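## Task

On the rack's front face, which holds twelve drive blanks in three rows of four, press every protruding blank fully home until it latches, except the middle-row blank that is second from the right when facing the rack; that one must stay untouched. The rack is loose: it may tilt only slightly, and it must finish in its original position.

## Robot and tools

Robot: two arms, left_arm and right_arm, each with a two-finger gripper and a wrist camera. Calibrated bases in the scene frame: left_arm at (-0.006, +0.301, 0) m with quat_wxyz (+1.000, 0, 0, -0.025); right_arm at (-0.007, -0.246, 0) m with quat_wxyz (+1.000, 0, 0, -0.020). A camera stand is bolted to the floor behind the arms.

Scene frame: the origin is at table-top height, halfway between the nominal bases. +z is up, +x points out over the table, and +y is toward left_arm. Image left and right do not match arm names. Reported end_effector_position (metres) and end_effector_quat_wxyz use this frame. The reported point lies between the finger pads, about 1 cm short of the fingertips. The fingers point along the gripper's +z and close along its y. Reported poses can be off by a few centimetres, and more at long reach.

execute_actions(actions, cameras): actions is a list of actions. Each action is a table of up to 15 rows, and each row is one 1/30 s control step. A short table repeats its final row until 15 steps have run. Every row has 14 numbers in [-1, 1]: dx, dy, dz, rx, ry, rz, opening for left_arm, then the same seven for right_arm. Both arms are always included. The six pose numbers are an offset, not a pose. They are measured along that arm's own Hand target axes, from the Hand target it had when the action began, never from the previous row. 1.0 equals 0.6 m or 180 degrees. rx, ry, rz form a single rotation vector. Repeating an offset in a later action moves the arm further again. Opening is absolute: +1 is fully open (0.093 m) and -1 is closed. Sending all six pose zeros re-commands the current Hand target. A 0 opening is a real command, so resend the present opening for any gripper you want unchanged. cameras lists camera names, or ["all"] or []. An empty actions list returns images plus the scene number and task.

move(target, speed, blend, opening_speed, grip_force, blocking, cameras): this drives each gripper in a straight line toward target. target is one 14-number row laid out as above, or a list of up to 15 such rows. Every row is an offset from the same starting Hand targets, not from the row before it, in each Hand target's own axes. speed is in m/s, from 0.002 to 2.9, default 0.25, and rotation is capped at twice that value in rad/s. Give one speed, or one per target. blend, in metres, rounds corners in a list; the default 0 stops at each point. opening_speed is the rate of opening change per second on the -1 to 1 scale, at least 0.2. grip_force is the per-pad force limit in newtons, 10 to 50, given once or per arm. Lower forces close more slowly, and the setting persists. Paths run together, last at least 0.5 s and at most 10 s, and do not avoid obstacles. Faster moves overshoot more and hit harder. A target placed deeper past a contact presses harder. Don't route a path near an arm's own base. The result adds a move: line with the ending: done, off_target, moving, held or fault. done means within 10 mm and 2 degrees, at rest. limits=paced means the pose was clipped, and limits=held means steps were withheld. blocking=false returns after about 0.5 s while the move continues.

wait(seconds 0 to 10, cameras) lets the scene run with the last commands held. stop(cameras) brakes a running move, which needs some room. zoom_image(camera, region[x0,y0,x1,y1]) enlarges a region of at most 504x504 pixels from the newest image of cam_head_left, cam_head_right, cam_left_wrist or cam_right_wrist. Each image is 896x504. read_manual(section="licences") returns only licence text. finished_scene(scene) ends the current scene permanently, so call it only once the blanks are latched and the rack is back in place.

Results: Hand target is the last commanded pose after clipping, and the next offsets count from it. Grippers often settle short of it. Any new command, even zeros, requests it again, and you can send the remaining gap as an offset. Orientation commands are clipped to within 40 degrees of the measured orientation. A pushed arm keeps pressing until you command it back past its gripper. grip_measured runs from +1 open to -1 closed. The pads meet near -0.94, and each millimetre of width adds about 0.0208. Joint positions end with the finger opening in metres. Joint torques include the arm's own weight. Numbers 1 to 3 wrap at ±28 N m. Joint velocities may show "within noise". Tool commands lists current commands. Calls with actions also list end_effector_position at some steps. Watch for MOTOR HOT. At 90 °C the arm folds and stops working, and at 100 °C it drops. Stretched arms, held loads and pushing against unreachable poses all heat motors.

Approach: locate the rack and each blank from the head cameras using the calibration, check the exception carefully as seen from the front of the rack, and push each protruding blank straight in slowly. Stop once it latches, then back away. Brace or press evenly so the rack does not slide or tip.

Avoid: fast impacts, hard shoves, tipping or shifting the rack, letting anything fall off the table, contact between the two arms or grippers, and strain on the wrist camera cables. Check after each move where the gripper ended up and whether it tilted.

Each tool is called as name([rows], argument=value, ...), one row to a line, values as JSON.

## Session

execute_actions(actions=[])

zoom_image(camera="cam_head_left", region=[200, 0, 530, 220])

zoom_image(camera="cam_head_right", region=[220, 0, 550, 220])

Scene clock: 0.00 s.
left_arm: end_effector_position=(+0.3859, +0.3029, +0.1011) grip_measured=+1.000 end_effector_quat_wxyz=(+0.583, -0.011, +0.810, -0.068) | right_arm: end_effector_position=(+0.3822, -0.2747, +0.0762) grip_measured=+1.000 end_effector_quat_wxyz=(+0.542, +0.031, +0.840, -0.009)
Joint positions: left_arm=[0.128 1.535 0.376 0.838 0.172 -0.072 0.093] | right_arm=[-0.046 1.561 0.398 0.737 -0.03 0.006 0.093]
Joint velocities: within noise
Joint torques (N m): no reading
Heat: left arm: 27 °C; right arm: 27 °C.
Hand target: left_arm +0.3871, +0.3030, +0.1035; +0.585, -0.010, +0.808, -0.068 | right_arm +0.3870, -0.2751, +0.0865; +0.555, +0.031, +0.831, -0.010
Tool commands: left_gripper/opening=+1.0 right_gripper/opening=+1.0
camera_calibration:
cam_left_wrist: T_world_to_cam=[[-0.06455, -0.990449, 0.121838, 0.313627], [-0.686449, -0.0445464, -0.725812, 0.390849], [0.724307, -0.130487, -0.677017, -0.089773], [0, 0, 0, 1]] pos_world=[0.353566, 0.316328, 0.184693]
cam_right_wrist: T_world_to_cam=[[-0.0835139, -0.996371, -0.0164401, -0.24064], [-0.75192, 0.0738338, -0.655106, 0.396803], [0.653943, -0.0423489, -0.755358, -0.121529], [0, 0, 0, 1]] pos_world=[0.35774, -0.27421, 0.164194]

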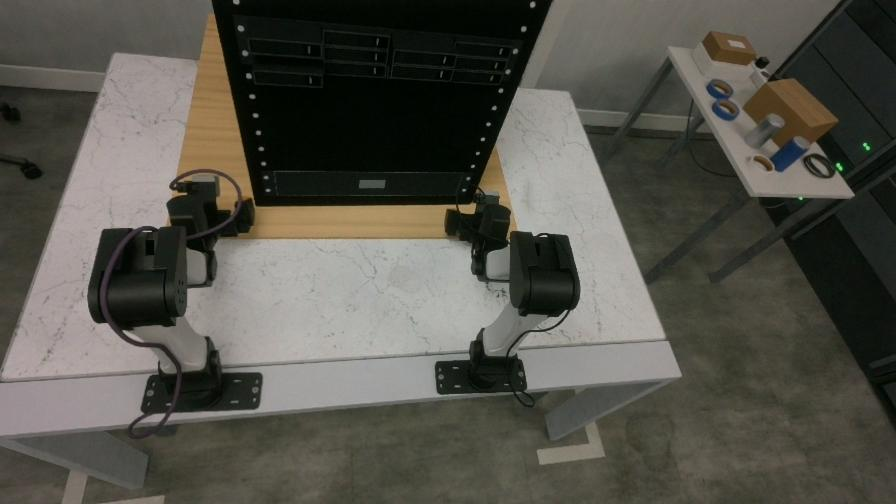

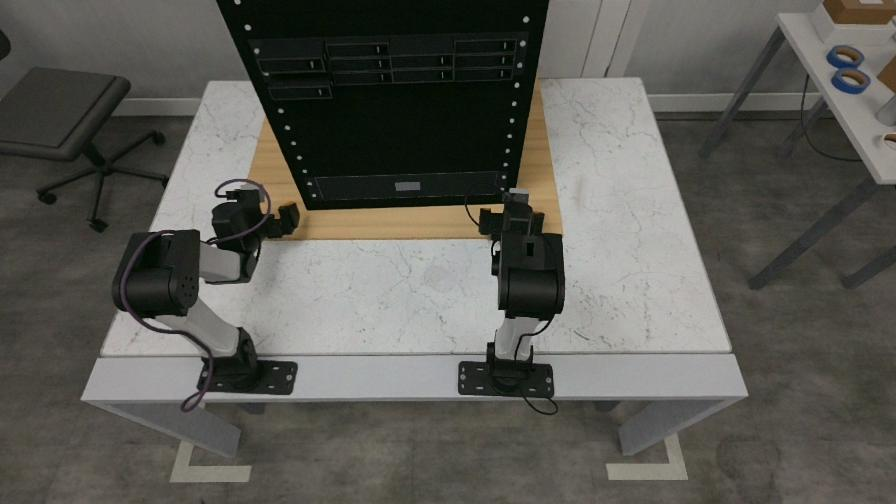

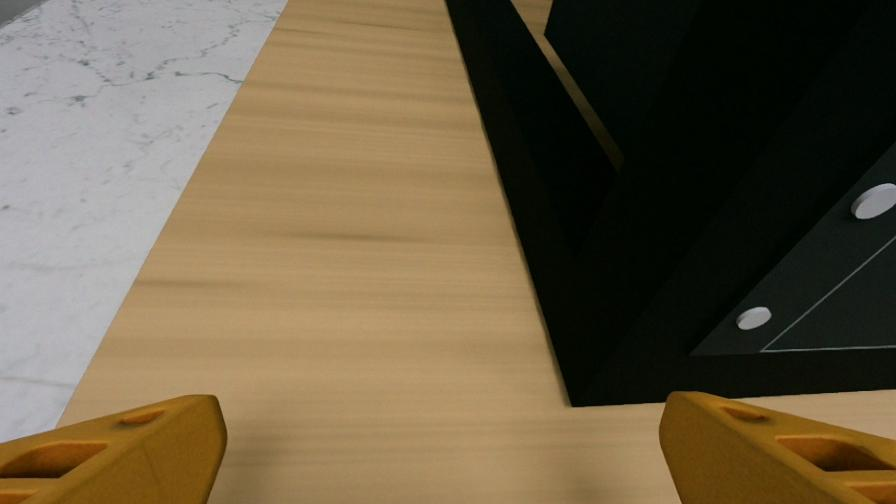

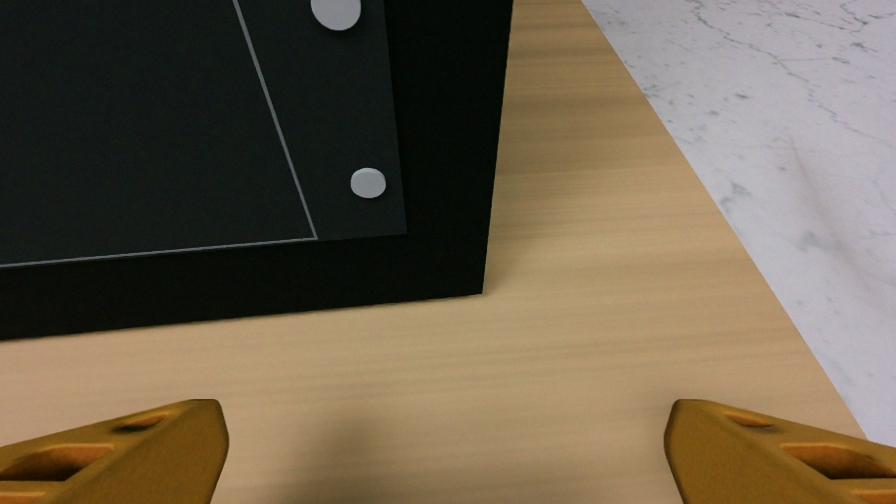

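Scaled by 1.527 from the camera's 896x504 image, which has a finer 1280x720 frame.

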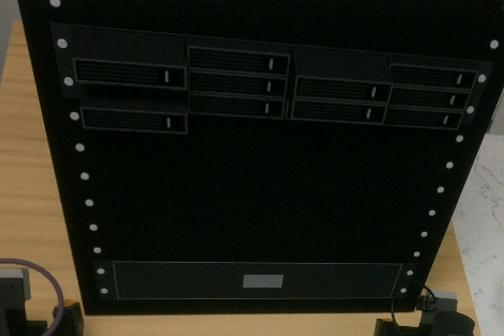

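Scaled by 1.527 from the camera's 896x504 image, which has a finer 1280x720 frame.

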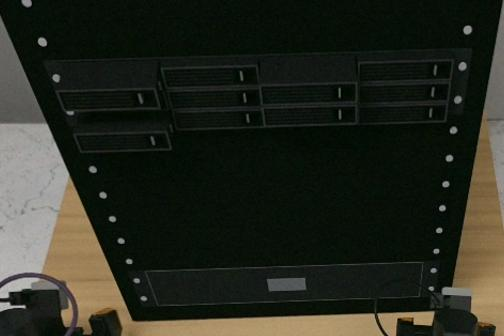

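move(target=[-0.5529, -0.3504, -0.31374, -0.02624, -0.1009, 0.03529, -1.0, -0.49846, 0.32632, -0.38551, -0.07695, -0.04912, 0.4862, 1.0], speed=0.3, cameras=["all"])

Scene clock: 55.10 s.
left_arm: end_effector_position=(+0.3018, +0.1459, +0.4926) grip_measured=-0.977 end_effector_quat_wxyz=(+0.705, -0.002, +0.709, -0.001) | right_arm: end_effector_position=(+0.3018, -0.0803, +0.4426) grip_measured=+1.000 end_effector_quat_wxyz=(+0.466, +0.528, +0.548, +0.451)
Joint positions: left_arm=[-0.789 1.192 1.519 -0.337 -0.839 -0.011 0] | right_arm=[0.899 1.214 1.497 -0.523 0.842 1.717 0.093]
Joint torques (N m): left_arm=[-0.77 -2.69 8.75 1.78 -0.24 0.09] | right_arm=[0.79 -2.11 11.32 1.86 0.21 0.19]
Heat: left arm: 31 °C; right arm: 31 °C.
Hand target: left_arm +0.3003, +0.1449, +0.4999; +0.707, +0.000, +0.707, +0.000 | right_arm +0.3002, -0.0800, +0.4549; +0.463, +0.534, +0.534, +0.464
Off the commanded pose: left_arm 0.008 m, 0 deg | right_arm 0.012 m, 2 deg.
move: off_target (right_arm)
camera_calibration:
cam_left_wrist: T_world_to_cam=[[-0.00106393, -0.999997, 0.00216467, 0.146127], [-0.424617, -0.00150807, -0.905372, 0.613469], [0.905372, -0.00188241, -0.424614, 0.0180132], [0, 0, 0, 1]] pos_world=[0.244336, 0.147085, 0.56275]
cam_right_wrist: T_world_to_cam=[[-0.178047, -0.0274209, -0.98364, 0.486777], [-0.415658, 0.90815, 0.0499213, 0.215504], [0.891923, 0.417746, -0.173091, -0.076557], [0, 0, 0, 1]] pos_world=[0.244528, -0.150381, 0.454804]

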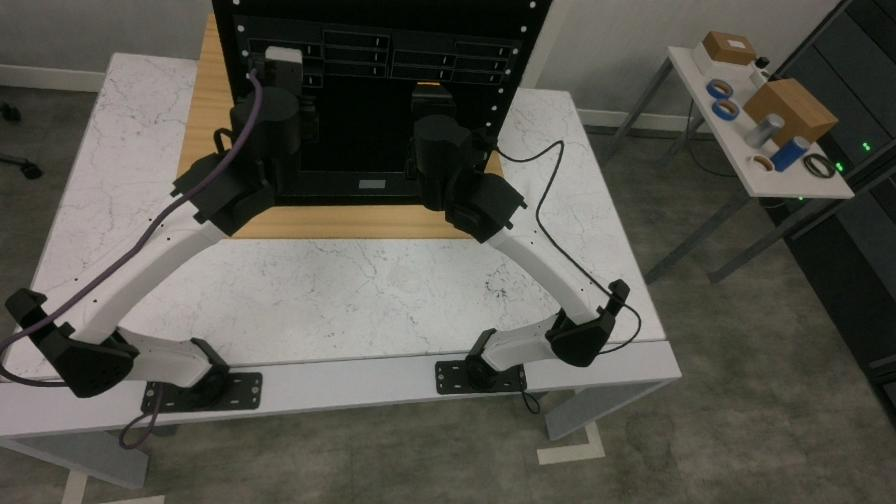

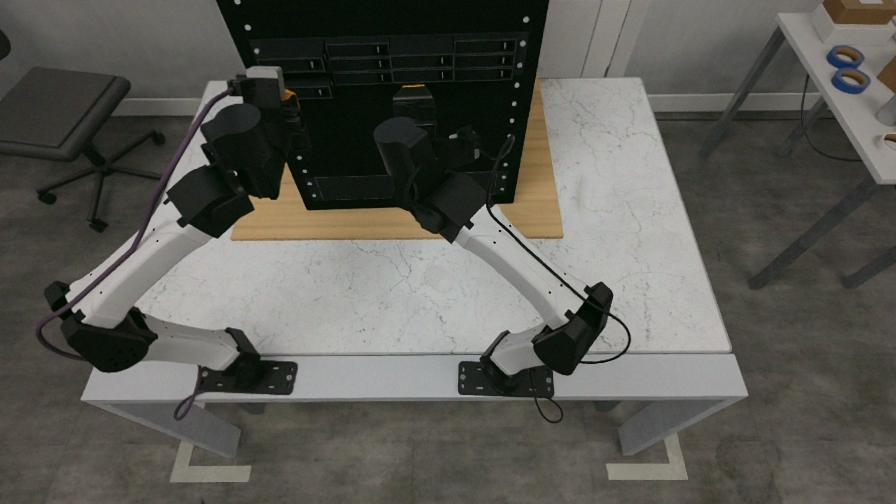

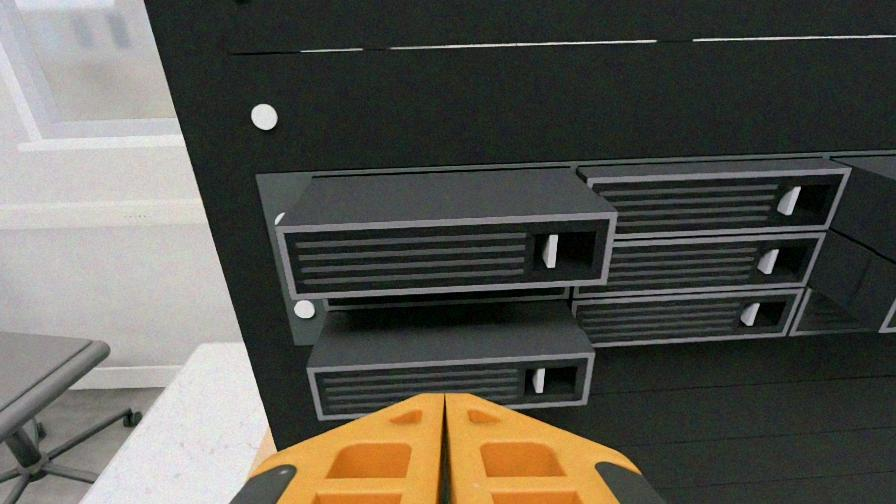

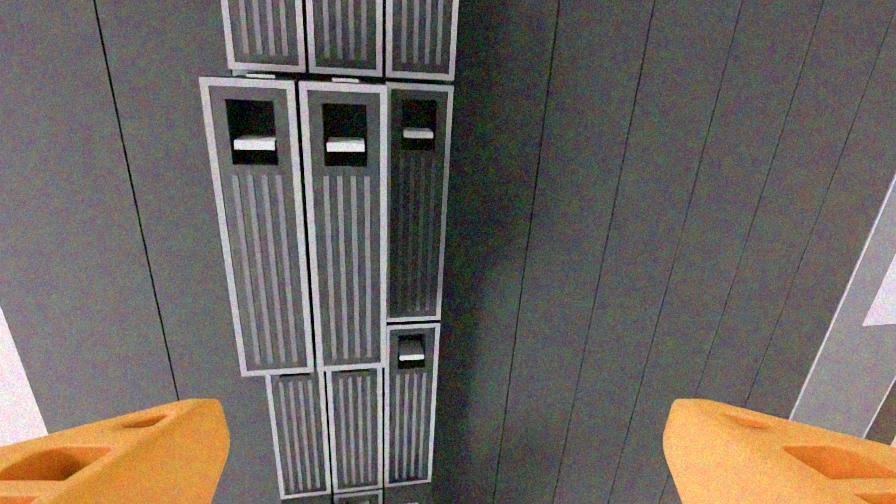

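move(target=[-0.01333, 0.00167, 0.08333, 0, 0, 0, -1.0, -0.00667, 0.02429, 0.08913, 0, 0, 0, 1.0], speed=0.12, cameras=["cam_left_wrist", "cam_right_wrist"])

Scene clock: 80.47 s.
left_arm: end_effector_position=(+0.3490, +0.1445, +0.4985) grip_measured=-0.977 end_effector_quat_wxyz=(+0.702, +0.001, +0.713, +0.002) | right_arm: end_effector_position=(+0.3527, -0.0824, +0.4439) grip_measured=+1.000 end_effector_quat_wxyz=(+0.459, +0.536, +0.550, +0.447)
Joint positions: left_arm=[-0.648 1.325 1.64 -0.336 -0.698 -0.009 0] | right_arm=[0.741 1.343 1.602 -0.494 0.688 1.696 0.093]
Joint torques (N m): left_arm=[0.66 -4.27 9.02 1.95 -0.01 0.05] | right_arm=[-0.79 -3.41 11.52 2.23 0.03 -0.14]
Heat: left arm: 33 °C; right arm: 32 °C.
Hand target: left_arm +0.3502, +0.1460, +0.5081; +0.707, +0.000, +0.707, +0.000 | right_arm +0.3552, -0.0840, +0.4618; +0.464, +0.534, +0.534, +0.464
Off the commanded pose: left_arm 0.010 m, 1 deg | right_arm 0.018 m, 3 deg.
move: off_target (right_arm)
camera_calibration:
cam_left_wrist: T_world_to_cam=[[-0.00144727, -0.999983, -0.00565448, 0.148826], [-0.432852, 0.00572376, -0.901447, 0.638795], [0.901464, 0.00114292, -0.432853, -0.0172104], [0, 0, 0, 1]] pos_world=[0.292234, 0.145187, 0.569232]
cam_right_wrist: T_world_to_cam=[[-0.199429, -0.0178585, -0.97975, 0.503683], [-0.41024, 0.909519, 0.0669264, 0.229078], [0.889905, 0.41528, -0.188711, -0.113358], [0, 0, 0, 1]] pos_world=[0.295304, -0.15228, 0.45676]
Images, in order (width x height): cam_left_wrist 896x504, cam_right_wrist 896x504.

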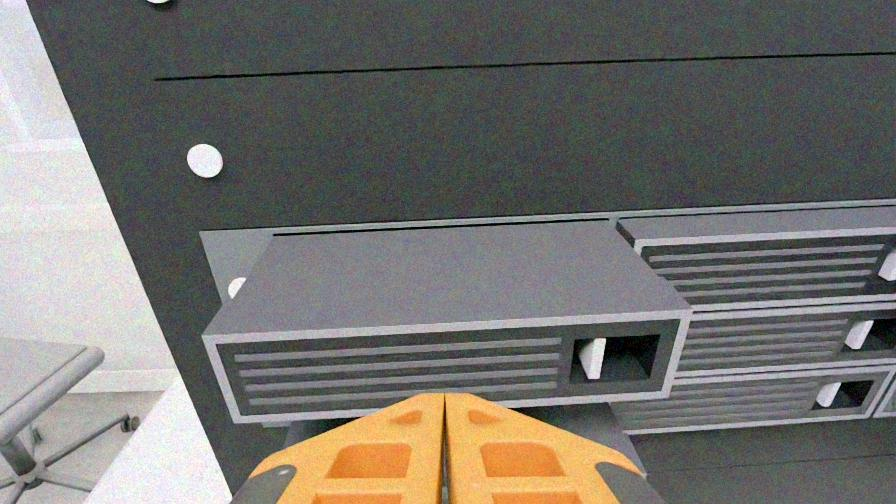

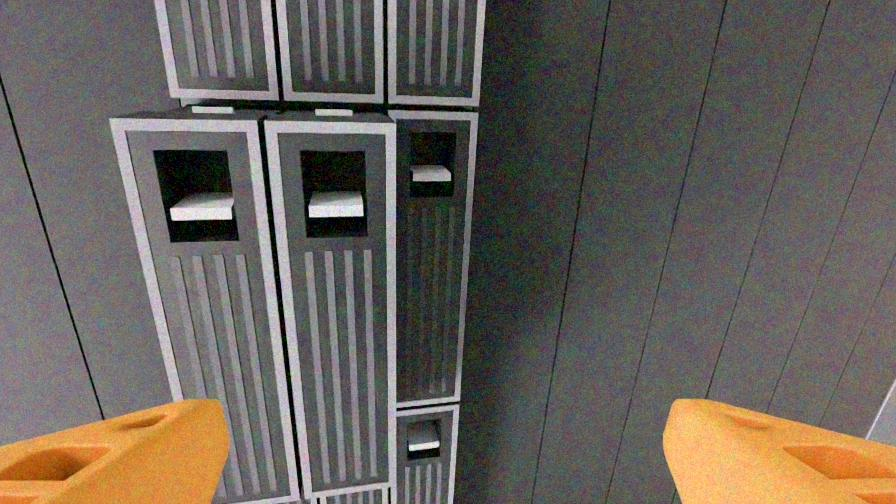

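move(target=[-0.005, 0.0025, 0.05, 0, 0, 0, -1.0, 0.00333, 0.01306, 0.05706, 0, 0, 0, 1.0], speed=0.05, cameras=["cam_left_wrist", "cam_right_wrist"])

Scene clock: 92.90 s.
left_arm: end_effector_position=(+0.3778, +0.1464, +0.5015) grip_measured=-0.977 end_effector_quat_wxyz=(+0.701, +0.001, +0.714, +0.002) | right_arm: end_effector_position=(+0.3870, -0.0801, +0.4468) grip_measured=+1.000 end_effector_quat_wxyz=(+0.457, +0.538, +0.549, +0.447)
Joint positions: left_arm=[-0.572 1.406 1.718 -0.335 -0.622 -0.009 0] | right_arm=[0.668 1.447 1.696 -0.473 0.616 1.68 0.093]
Joint torques (N m): left_arm=[0.77 -4.94 9.03 2.06 0 0.07] | right_arm=[-0.85 -4.34 11.67 2.27 -0.01 -0.14]
Heat: left arm: 36 °C; right arm: 33 °C.
Hand target: left_arm +0.3802, +0.1475, +0.5111; +0.707, +0.000, +0.707, +0.000 | right_arm +0.3902, -0.0821, +0.4647; +0.464, +0.534, +0.534, +0.464
Off the commanded pose: left_arm 0.010 m, 1 deg | right_arm 0.018 m, 3 deg.
move: off_target (right_arm)
camera_calibration:
cam_left_wrist: T_world_to_cam=[[-0.00186454, -0.999982, -0.00578569, 0.150994], [-0.435345, 0.00602036, -0.900244, 0.654284], [0.900262, 0.000840227, -0.435348, -0.0401135], [0, 0, 0, 1]] pos_world=[0.321233, 0.147086, 0.572426]
cam_right_wrist: T_world_to_cam=[[-0.201368, -0.0144781, -0.979409, 0.514312], [-0.410359, 0.909161, 0.0709309, 0.239141], [0.889413, 0.416193, -0.189017, -0.143917], [0, 0, 0, 1]] pos_world=[0.329701, -0.150075, 0.459557]
Images, in order (width x height): cam_left_wrist 896x504, cam_right_wrist 896x504.

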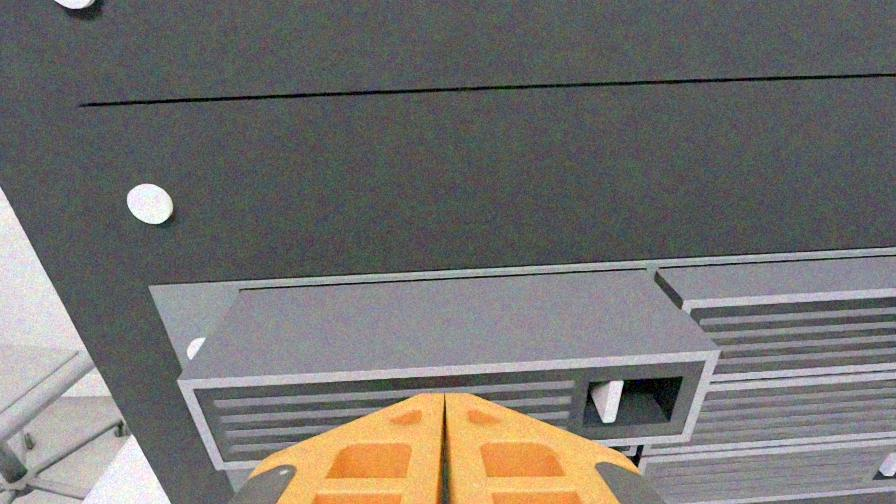

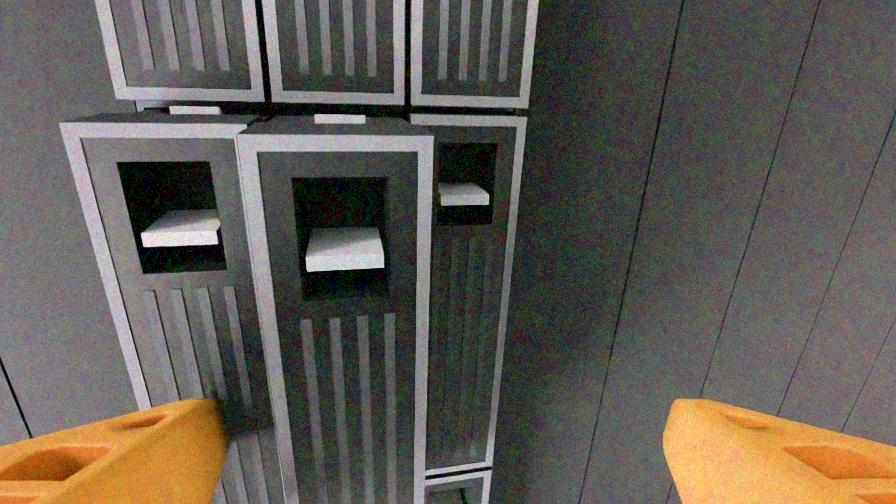

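move(target=[-0.00333, 0.00417, 0.05833, 0, 0, 0, -1.0, 0.00417, 0.0121, 0.06224, 0, 0, 0, 1.0], speed=0.04, cameras=["cam_left_wrist", "cam_right_wrist"])

Scene clock: 100.00 s.
left_arm: end_effector_position=(+0.3965, +0.1477, +0.5040) grip_measured=-0.977 end_effector_quat_wxyz=(+0.693, +0.012, +0.721, +0.000) | right_arm: end_effector_position=(+0.4080, -0.0802, +0.4495) grip_measured=+1.000 end_effector_quat_wxyz=(+0.455, +0.541, +0.556, +0.437)
Joint positions: left_arm=[-0.521 1.471 1.81 -0.386 -0.555 -0.009 0] | right_arm=[0.629 1.531 1.808 -0.523 0.581 1.673 0.093]
Joint torques (N m): left_arm=[3.08 -2.39 9.02 2.68 0.06 0.03] | right_arm=[-2.88 -1.88 11.56 2.93 -0.31 -0.22]
Heat: left arm: 37 °C; right arm: 34 °C.
Hand target: left_arm +0.4152, +0.1501, +0.5129; +0.707, +0.000, +0.707, +0.000 | right_arm +0.4282, -0.0795, +0.4667; +0.464, +0.534, +0.534, +0.464
Off the commanded pose: left_arm 0.021 m, 3 deg | right_arm 0.027 m, 4 deg.
move: off_target (left_arm, right_arm)
camera_calibration:
cam_left_wrist: T_world_to_cam=[[-0.0184539, -0.999676, -0.0175502, 0.164912], [-0.45461, 0.0240232, -0.890367, 0.664485], [0.890499, -0.00845223, -0.454906, -0.0407747], [0, 0, 0, 1]] pos_world=[0.341434, 0.148551, 0.57598]
cam_right_wrist: T_world_to_cam=[[-0.223769, -0.0263137, -0.974287, 0.527086], [-0.404682, 0.911902, 0.0683161, 0.246783], [0.886657, 0.409563, -0.214704, -0.149844], [0, 0, 0, 1]] pos_world=[0.350674, -0.149801, 0.464501]
Images, in order (width x height): cam_left_wrist 896x504, cam_right_wrist 896x504.

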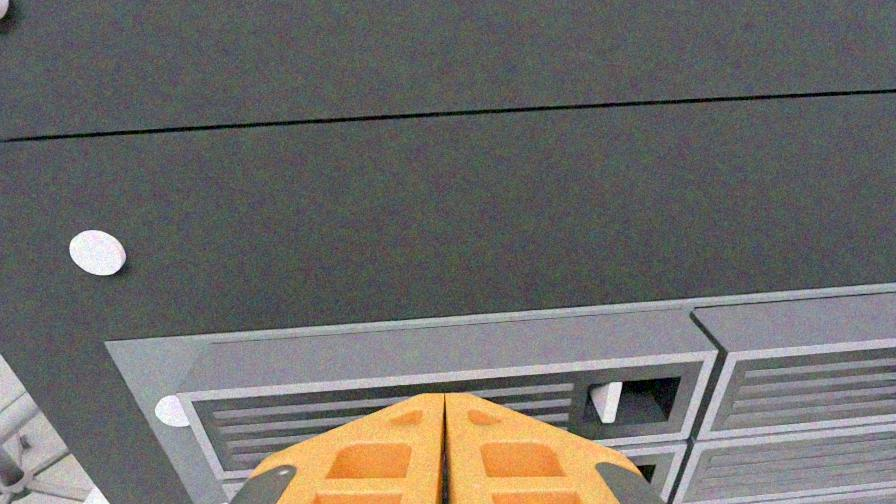

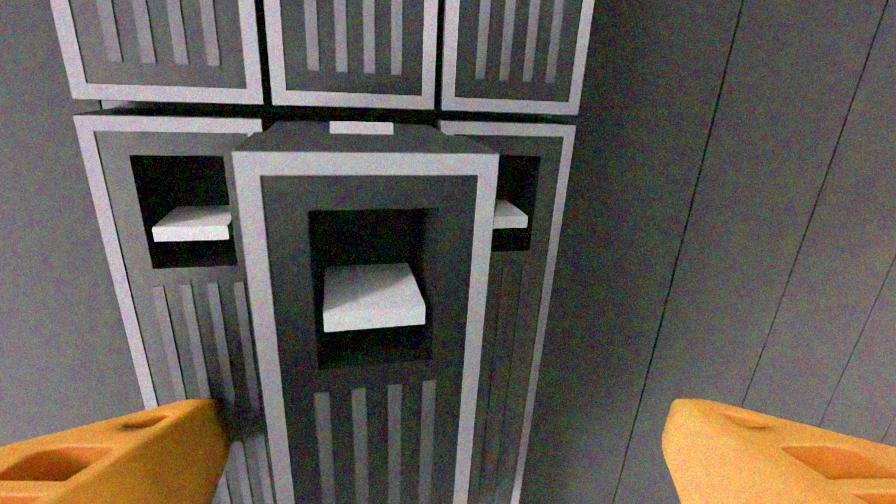

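move([
  [0, -0.00667, -0.125, 0, 0, 0, -1.0, -0.00917, -0.01775, -0.1624, 0, 0, 0, 1.0],
  [0.12667, -0.01, -0.125, 0, 0, 0, -1.0, -0.00917, -0.01775, -0.1624, 0, 0, 0, 1.0],
  [0.09333, -0.01, -0.122, 0, 0, 0, -1.0, -0.00917, -0.01775, -0.1624, 0, 0, 0, 1.0],
], speed=[0.12, 0.12, 0.08], blend=[0.015, 0, 0], cameras=["cam_left_wrist", "cam_right_wrist"])

Scene clock: 112.70 s.
left_arm: end_effector_position=(+0.3415, +0.1463, +0.4506) grip_measured=-0.977 end_effector_quat_wxyz=(+0.706, -0.003, +0.709, -0.001) | right_arm: end_effector_position=(+0.3355, -0.0829, +0.4672) grip_measured=+1.000 end_effector_quat_wxyz=(+0.465, +0.530, +0.541, +0.458)
Joint positions: left_arm=[-0.664 1.215 1.343 -0.133 -0.717 -0.009 0] | right_arm=[0.786 1.323 1.659 -0.535 0.733 1.687 0.093]
Joint torques (N m): left_arm=[-0.39 -3.37 9.21 1.83 -0.14 0.02] | right_arm=[0.83 -5.3 6.86 1.94 0.15 0.16]
Heat: left arm: 36 °C; right arm: 35 °C.
Hand target: left_arm +0.3420, +0.1439, +0.4570; +0.707, +0.000, +0.707, +0.000 | right_arm +0.3302, -0.0850, +0.4698; +0.464, +0.534, +0.534, +0.464
Off the commanded pose: left_arm 0.007 m, 0 deg | right_arm 0.006 m, 1 deg.
move: done
camera_calibration:
cam_left_wrist: T_world_to_cam=[[0.00114555, -0.999993, 0.00354136, 0.14532], [-0.422696, -0.00369365, -0.906264, 0.592322], [0.906271, -0.000458749, -0.422698, -0.0372179], [0, 0, 0, 1]] pos_world=[0.283935, 0.14749, 0.520554]
cam_right_wrist: T_world_to_cam=[[-0.167123, -0.0118957, -0.985864, 0.515612], [-0.414331, 0.908194, 0.0592785, 0.225855], [0.894651, 0.418381, -0.156709, -0.109756], [0, 0, 0, 1]] pos_world=[0.277942, -0.153067, 0.477735]
Images, in order (width x height): cam_left_wrist 896x504, cam_right_wrist 896x504.

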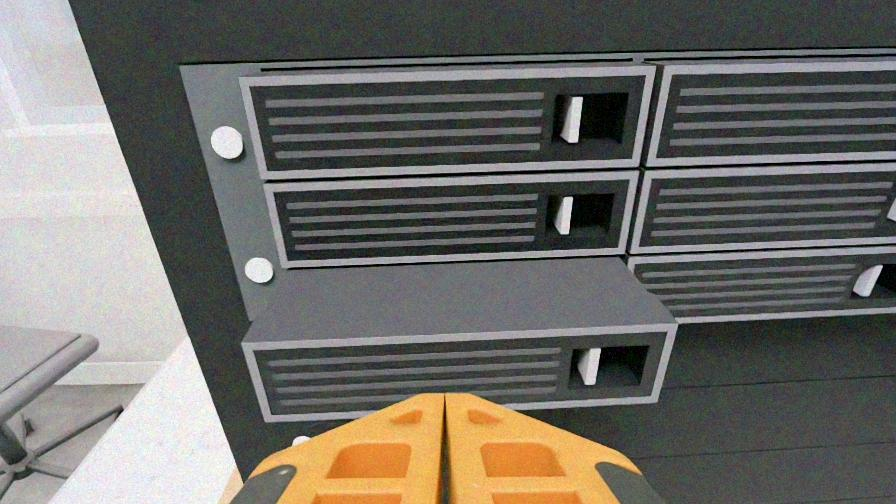

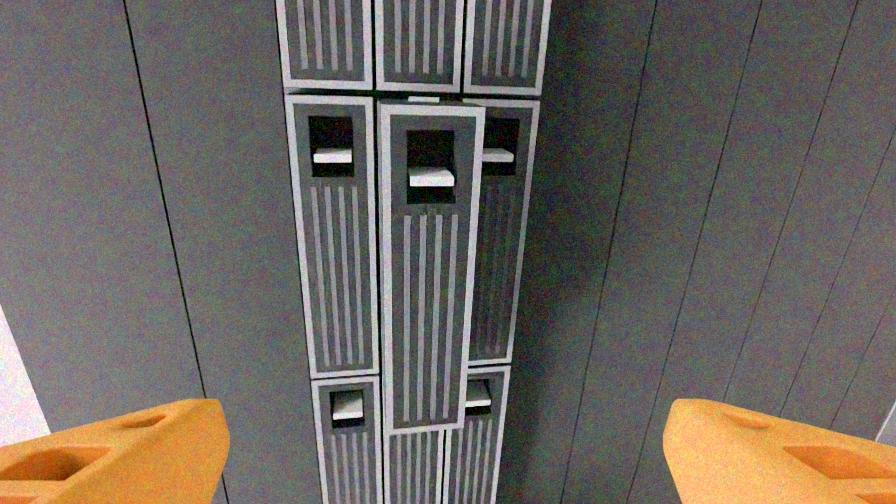

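move([
  [0.005, 0, 0.02667, 0, 0, 0, -1.0, 0, 0, 0, 0, 0, 0, 1.0],
  [0.00833, 0.00167, 0.11833, 0, 0, 0, -1.0, 0, 0, 0, 0, 0, 0, 1.0],
], speed=[0.08, 0.045], blend=[0.008, 0], cameras=["all"])

Scene clock: 124.13 s.
left_arm: end_effector_position=(+0.3977, +0.1454, +0.4423) grip_measured=-0.977 end_effector_quat_wxyz=(+0.696, +0.003, +0.718, +0.006) | right_arm: end_effector_position=(+0.3355, -0.0829, +0.4672) grip_measured=+1.000 end_effector_quat_wxyz=(+0.465, +0.530, +0.541, +0.458)
Joint positions: left_arm=[-0.537 1.377 1.45 -0.111 -0.591 -0.009 0] | right_arm=[0.786 1.323 1.659 -0.535 0.733 1.687 0.093]
Joint torques (N m): left_arm=[2.74 -2.4 10.1 2.44 0.27 0.08] | right_arm=[0.84 -5.29 6.87 1.94 0.15 0.16]
Heat: left arm: 39 °C; right arm: 34 °C.
Hand target: left_arm +0.4130, +0.1449, +0.4519; +0.707, +0.000, +0.707, +0.000 | right_arm +0.3302, -0.0850, +0.4698; +0.464, +0.534, +0.534, +0.464
Off the commanded pose: left_arm 0.018 m, 2 deg | right_arm 0.006 m, 1 deg.
move: off_target (left_arm)
camera_calibration:
cam_left_wrist: T_world_to_cam=[[0.0026352, -0.999905, -0.0134996, 0.151321], [-0.446865, 0.0108993, -0.894535, 0.610958], [0.894598, 0.00838978, -0.446794, -0.0775886], [0, 0, 0, 1]] pos_world=[0.342027, 0.145299, 0.5139]
cam_right_wrist: T_world_to_cam=[[-0.167123, -0.0118957, -0.985864, 0.515612], [-0.414331, 0.908194, 0.0592785, 0.225855], [0.894651, 0.418381, -0.156709, -0.109756], [0, 0, 0, 1]] pos_world=[0.277942, -0.153067, 0.477735]

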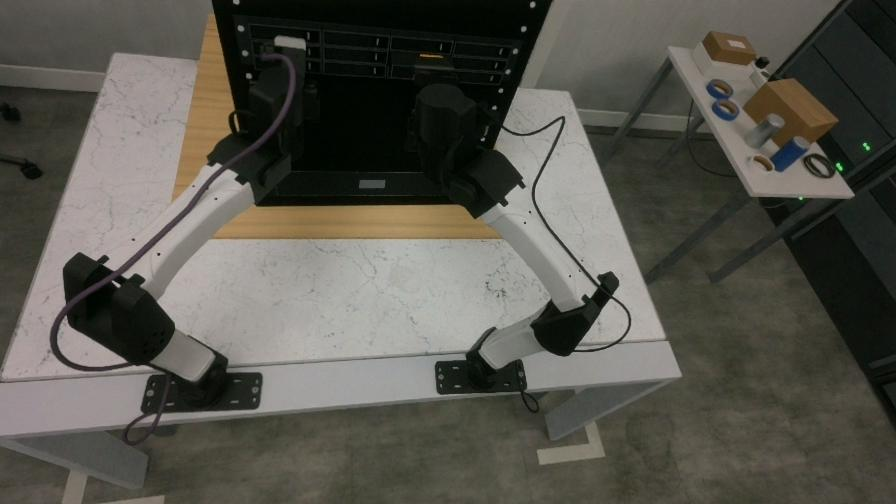

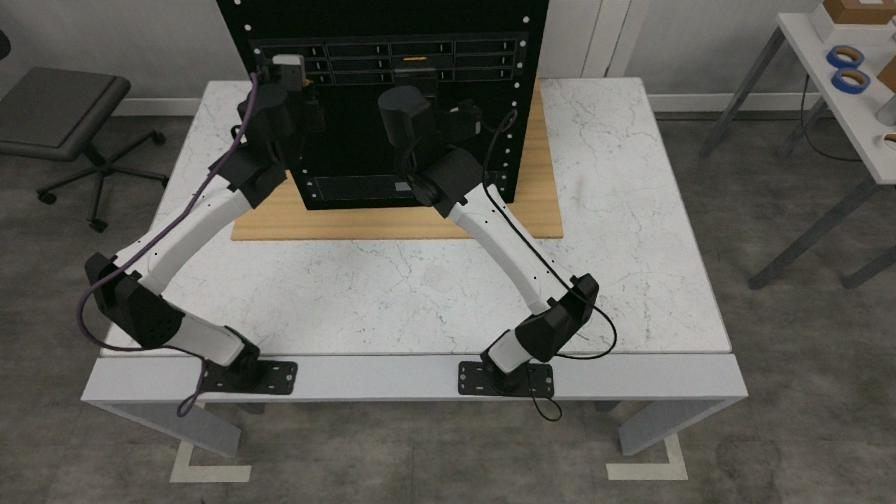

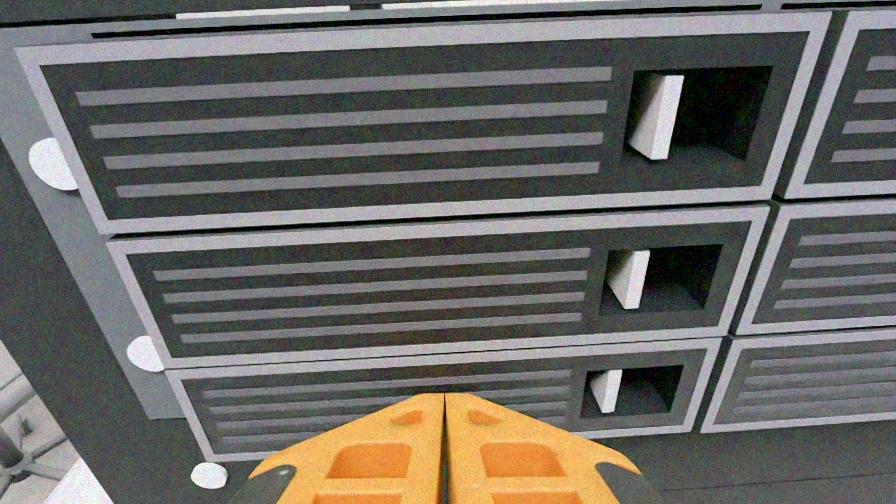

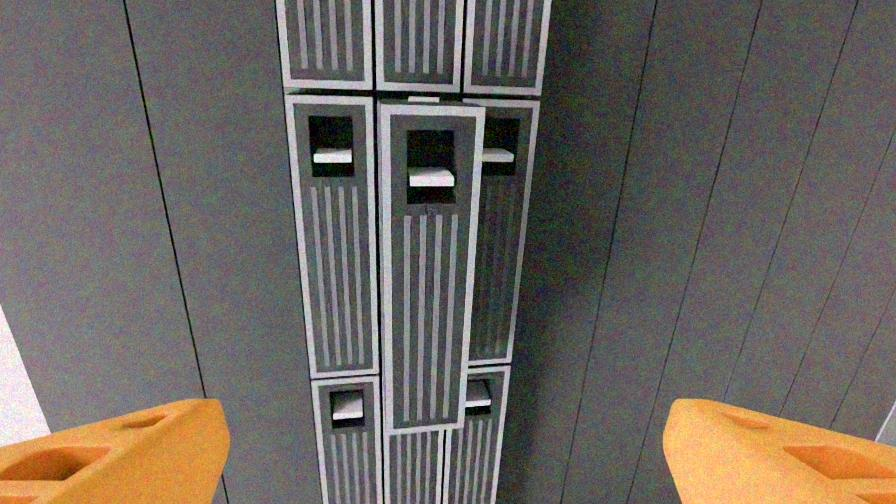

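move(target=[0, 0, -0.13833, 0, 0, 0, -1.0, 0, 0, -0.06, 0, 0, 0, 1.0], speed=0.15, cameras=["cam_head_left", "cam_left_wrist", "cam_right_wrist"])

zoom_image(camera="cam_left_wrist", region=[220, 30, 720, 400])

zoom_image(camera="cam_right_wrist", region=[240, 0, 640, 480])

Scene clock: 130.60 s.
left_arm: end_effector_position=(+0.3317, +0.1461, +0.4602) grip_measured=-0.977 end_effector_quat_wxyz=(+0.713, -0.009, +0.701, -0.008) | right_arm: end_effector_position=(+0.2989, -0.0825, +0.4733) grip_measured=+1.000 end_effector_quat_wxyz=(+0.466, +0.529, +0.541, +0.459)
Joint positions: left_arm=[-0.691 1.194 1.348 -0.131 -0.742 -0.009 0] | right_arm=[0.903 1.258 1.651 -0.615 0.847 1.72 0.093]
Joint torques (N m): left_arm=[-0.69 -4.92 5.3 1.8 -0.14 0.06] | right_arm=[0.79 -4.23 6.58 1.87 0.2 0.14]
Heat: left arm: 39 °C; right arm: 33 °C.
Hand target: left_arm +0.3300, +0.1449, +0.4519; +0.707, +0.000, +0.707, +0.000 | right_arm +0.2946, -0.0851, +0.4748; +0.464, +0.534, +0.534, +0.464
Off the commanded pose: left_arm 0.009 m, 2 deg | right_arm 0.005 m, 1 deg.
move: done
camera_calibration:
cam_left_wrist: T_world_to_cam=[[-0.00134588, -0.999747, 0.0224502, 0.137234], [-0.403684, -0.0199965, -0.91468, 0.596896], [0.914897, -0.0102938, -0.403555, -0.0344292], [0, 0, 0, 1]] pos_world=[0.272641, 0.148781, 0.528994]
cam_right_wrist: T_world_to_cam=[[-0.165224, -0.0114119, -0.98619, 0.515093], [-0.415465, 0.907687, 0.0591025, 0.210347], [0.894477, 0.419493, -0.154713, -0.0769683], [0, 0, 0, 1]] pos_world=[0.241344, -0.152764, 0.48364]
Images, in order (width x height): cam_head_left 896x504, cam_left_wrist 896x504, cam_right_wrist 896x504.

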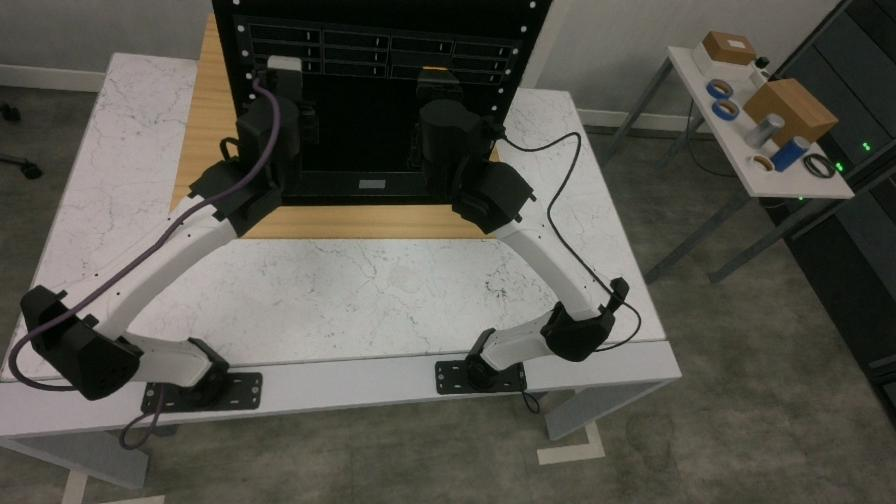

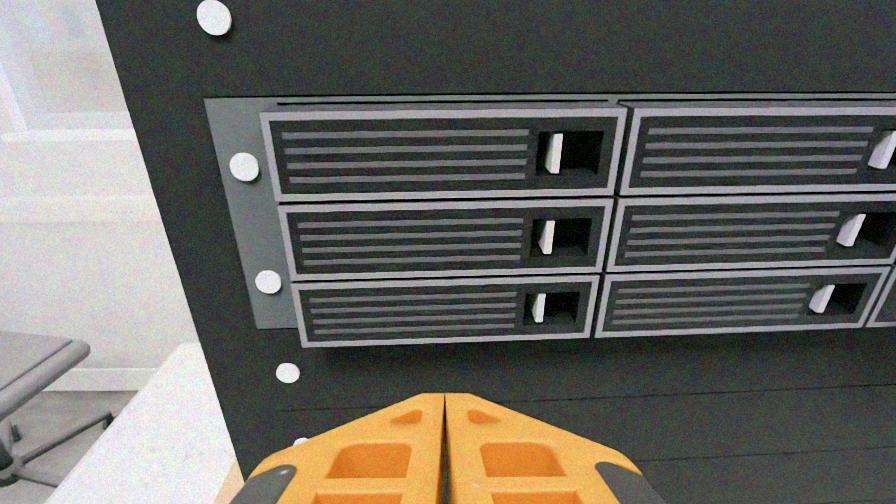

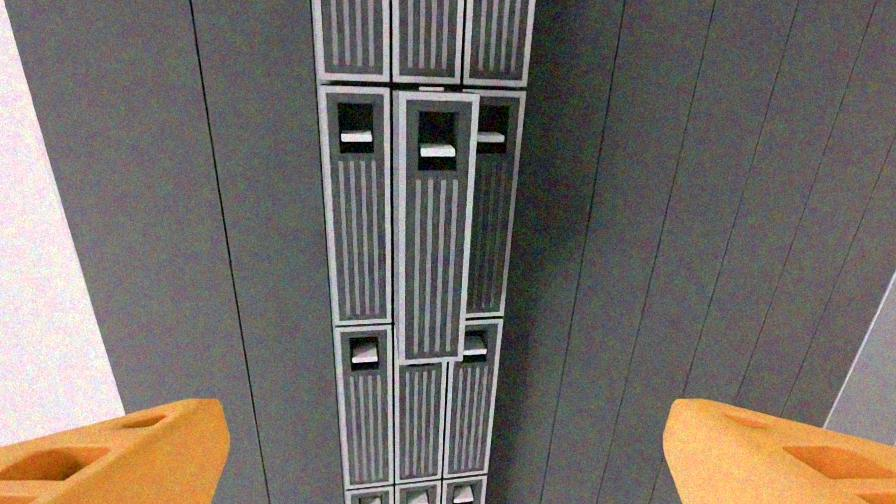

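Scaled by 1.008 from the camera's 896x504 image, which has a finer 1280x720 frame.

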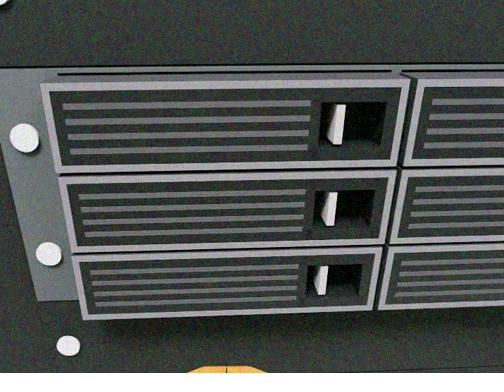

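Scaled by 1.050 from the camera's 896x504 image, which has a finer 1280x720 frame.

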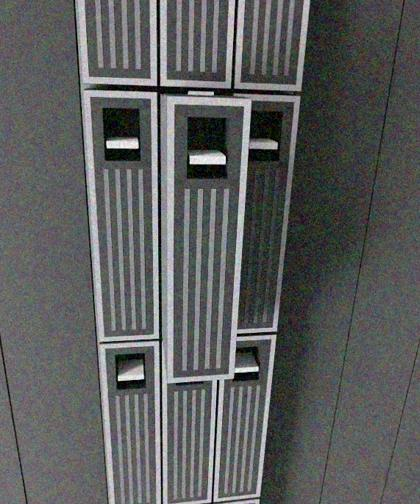

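finished_scene(scene=2)

The scene is finished: the task was done.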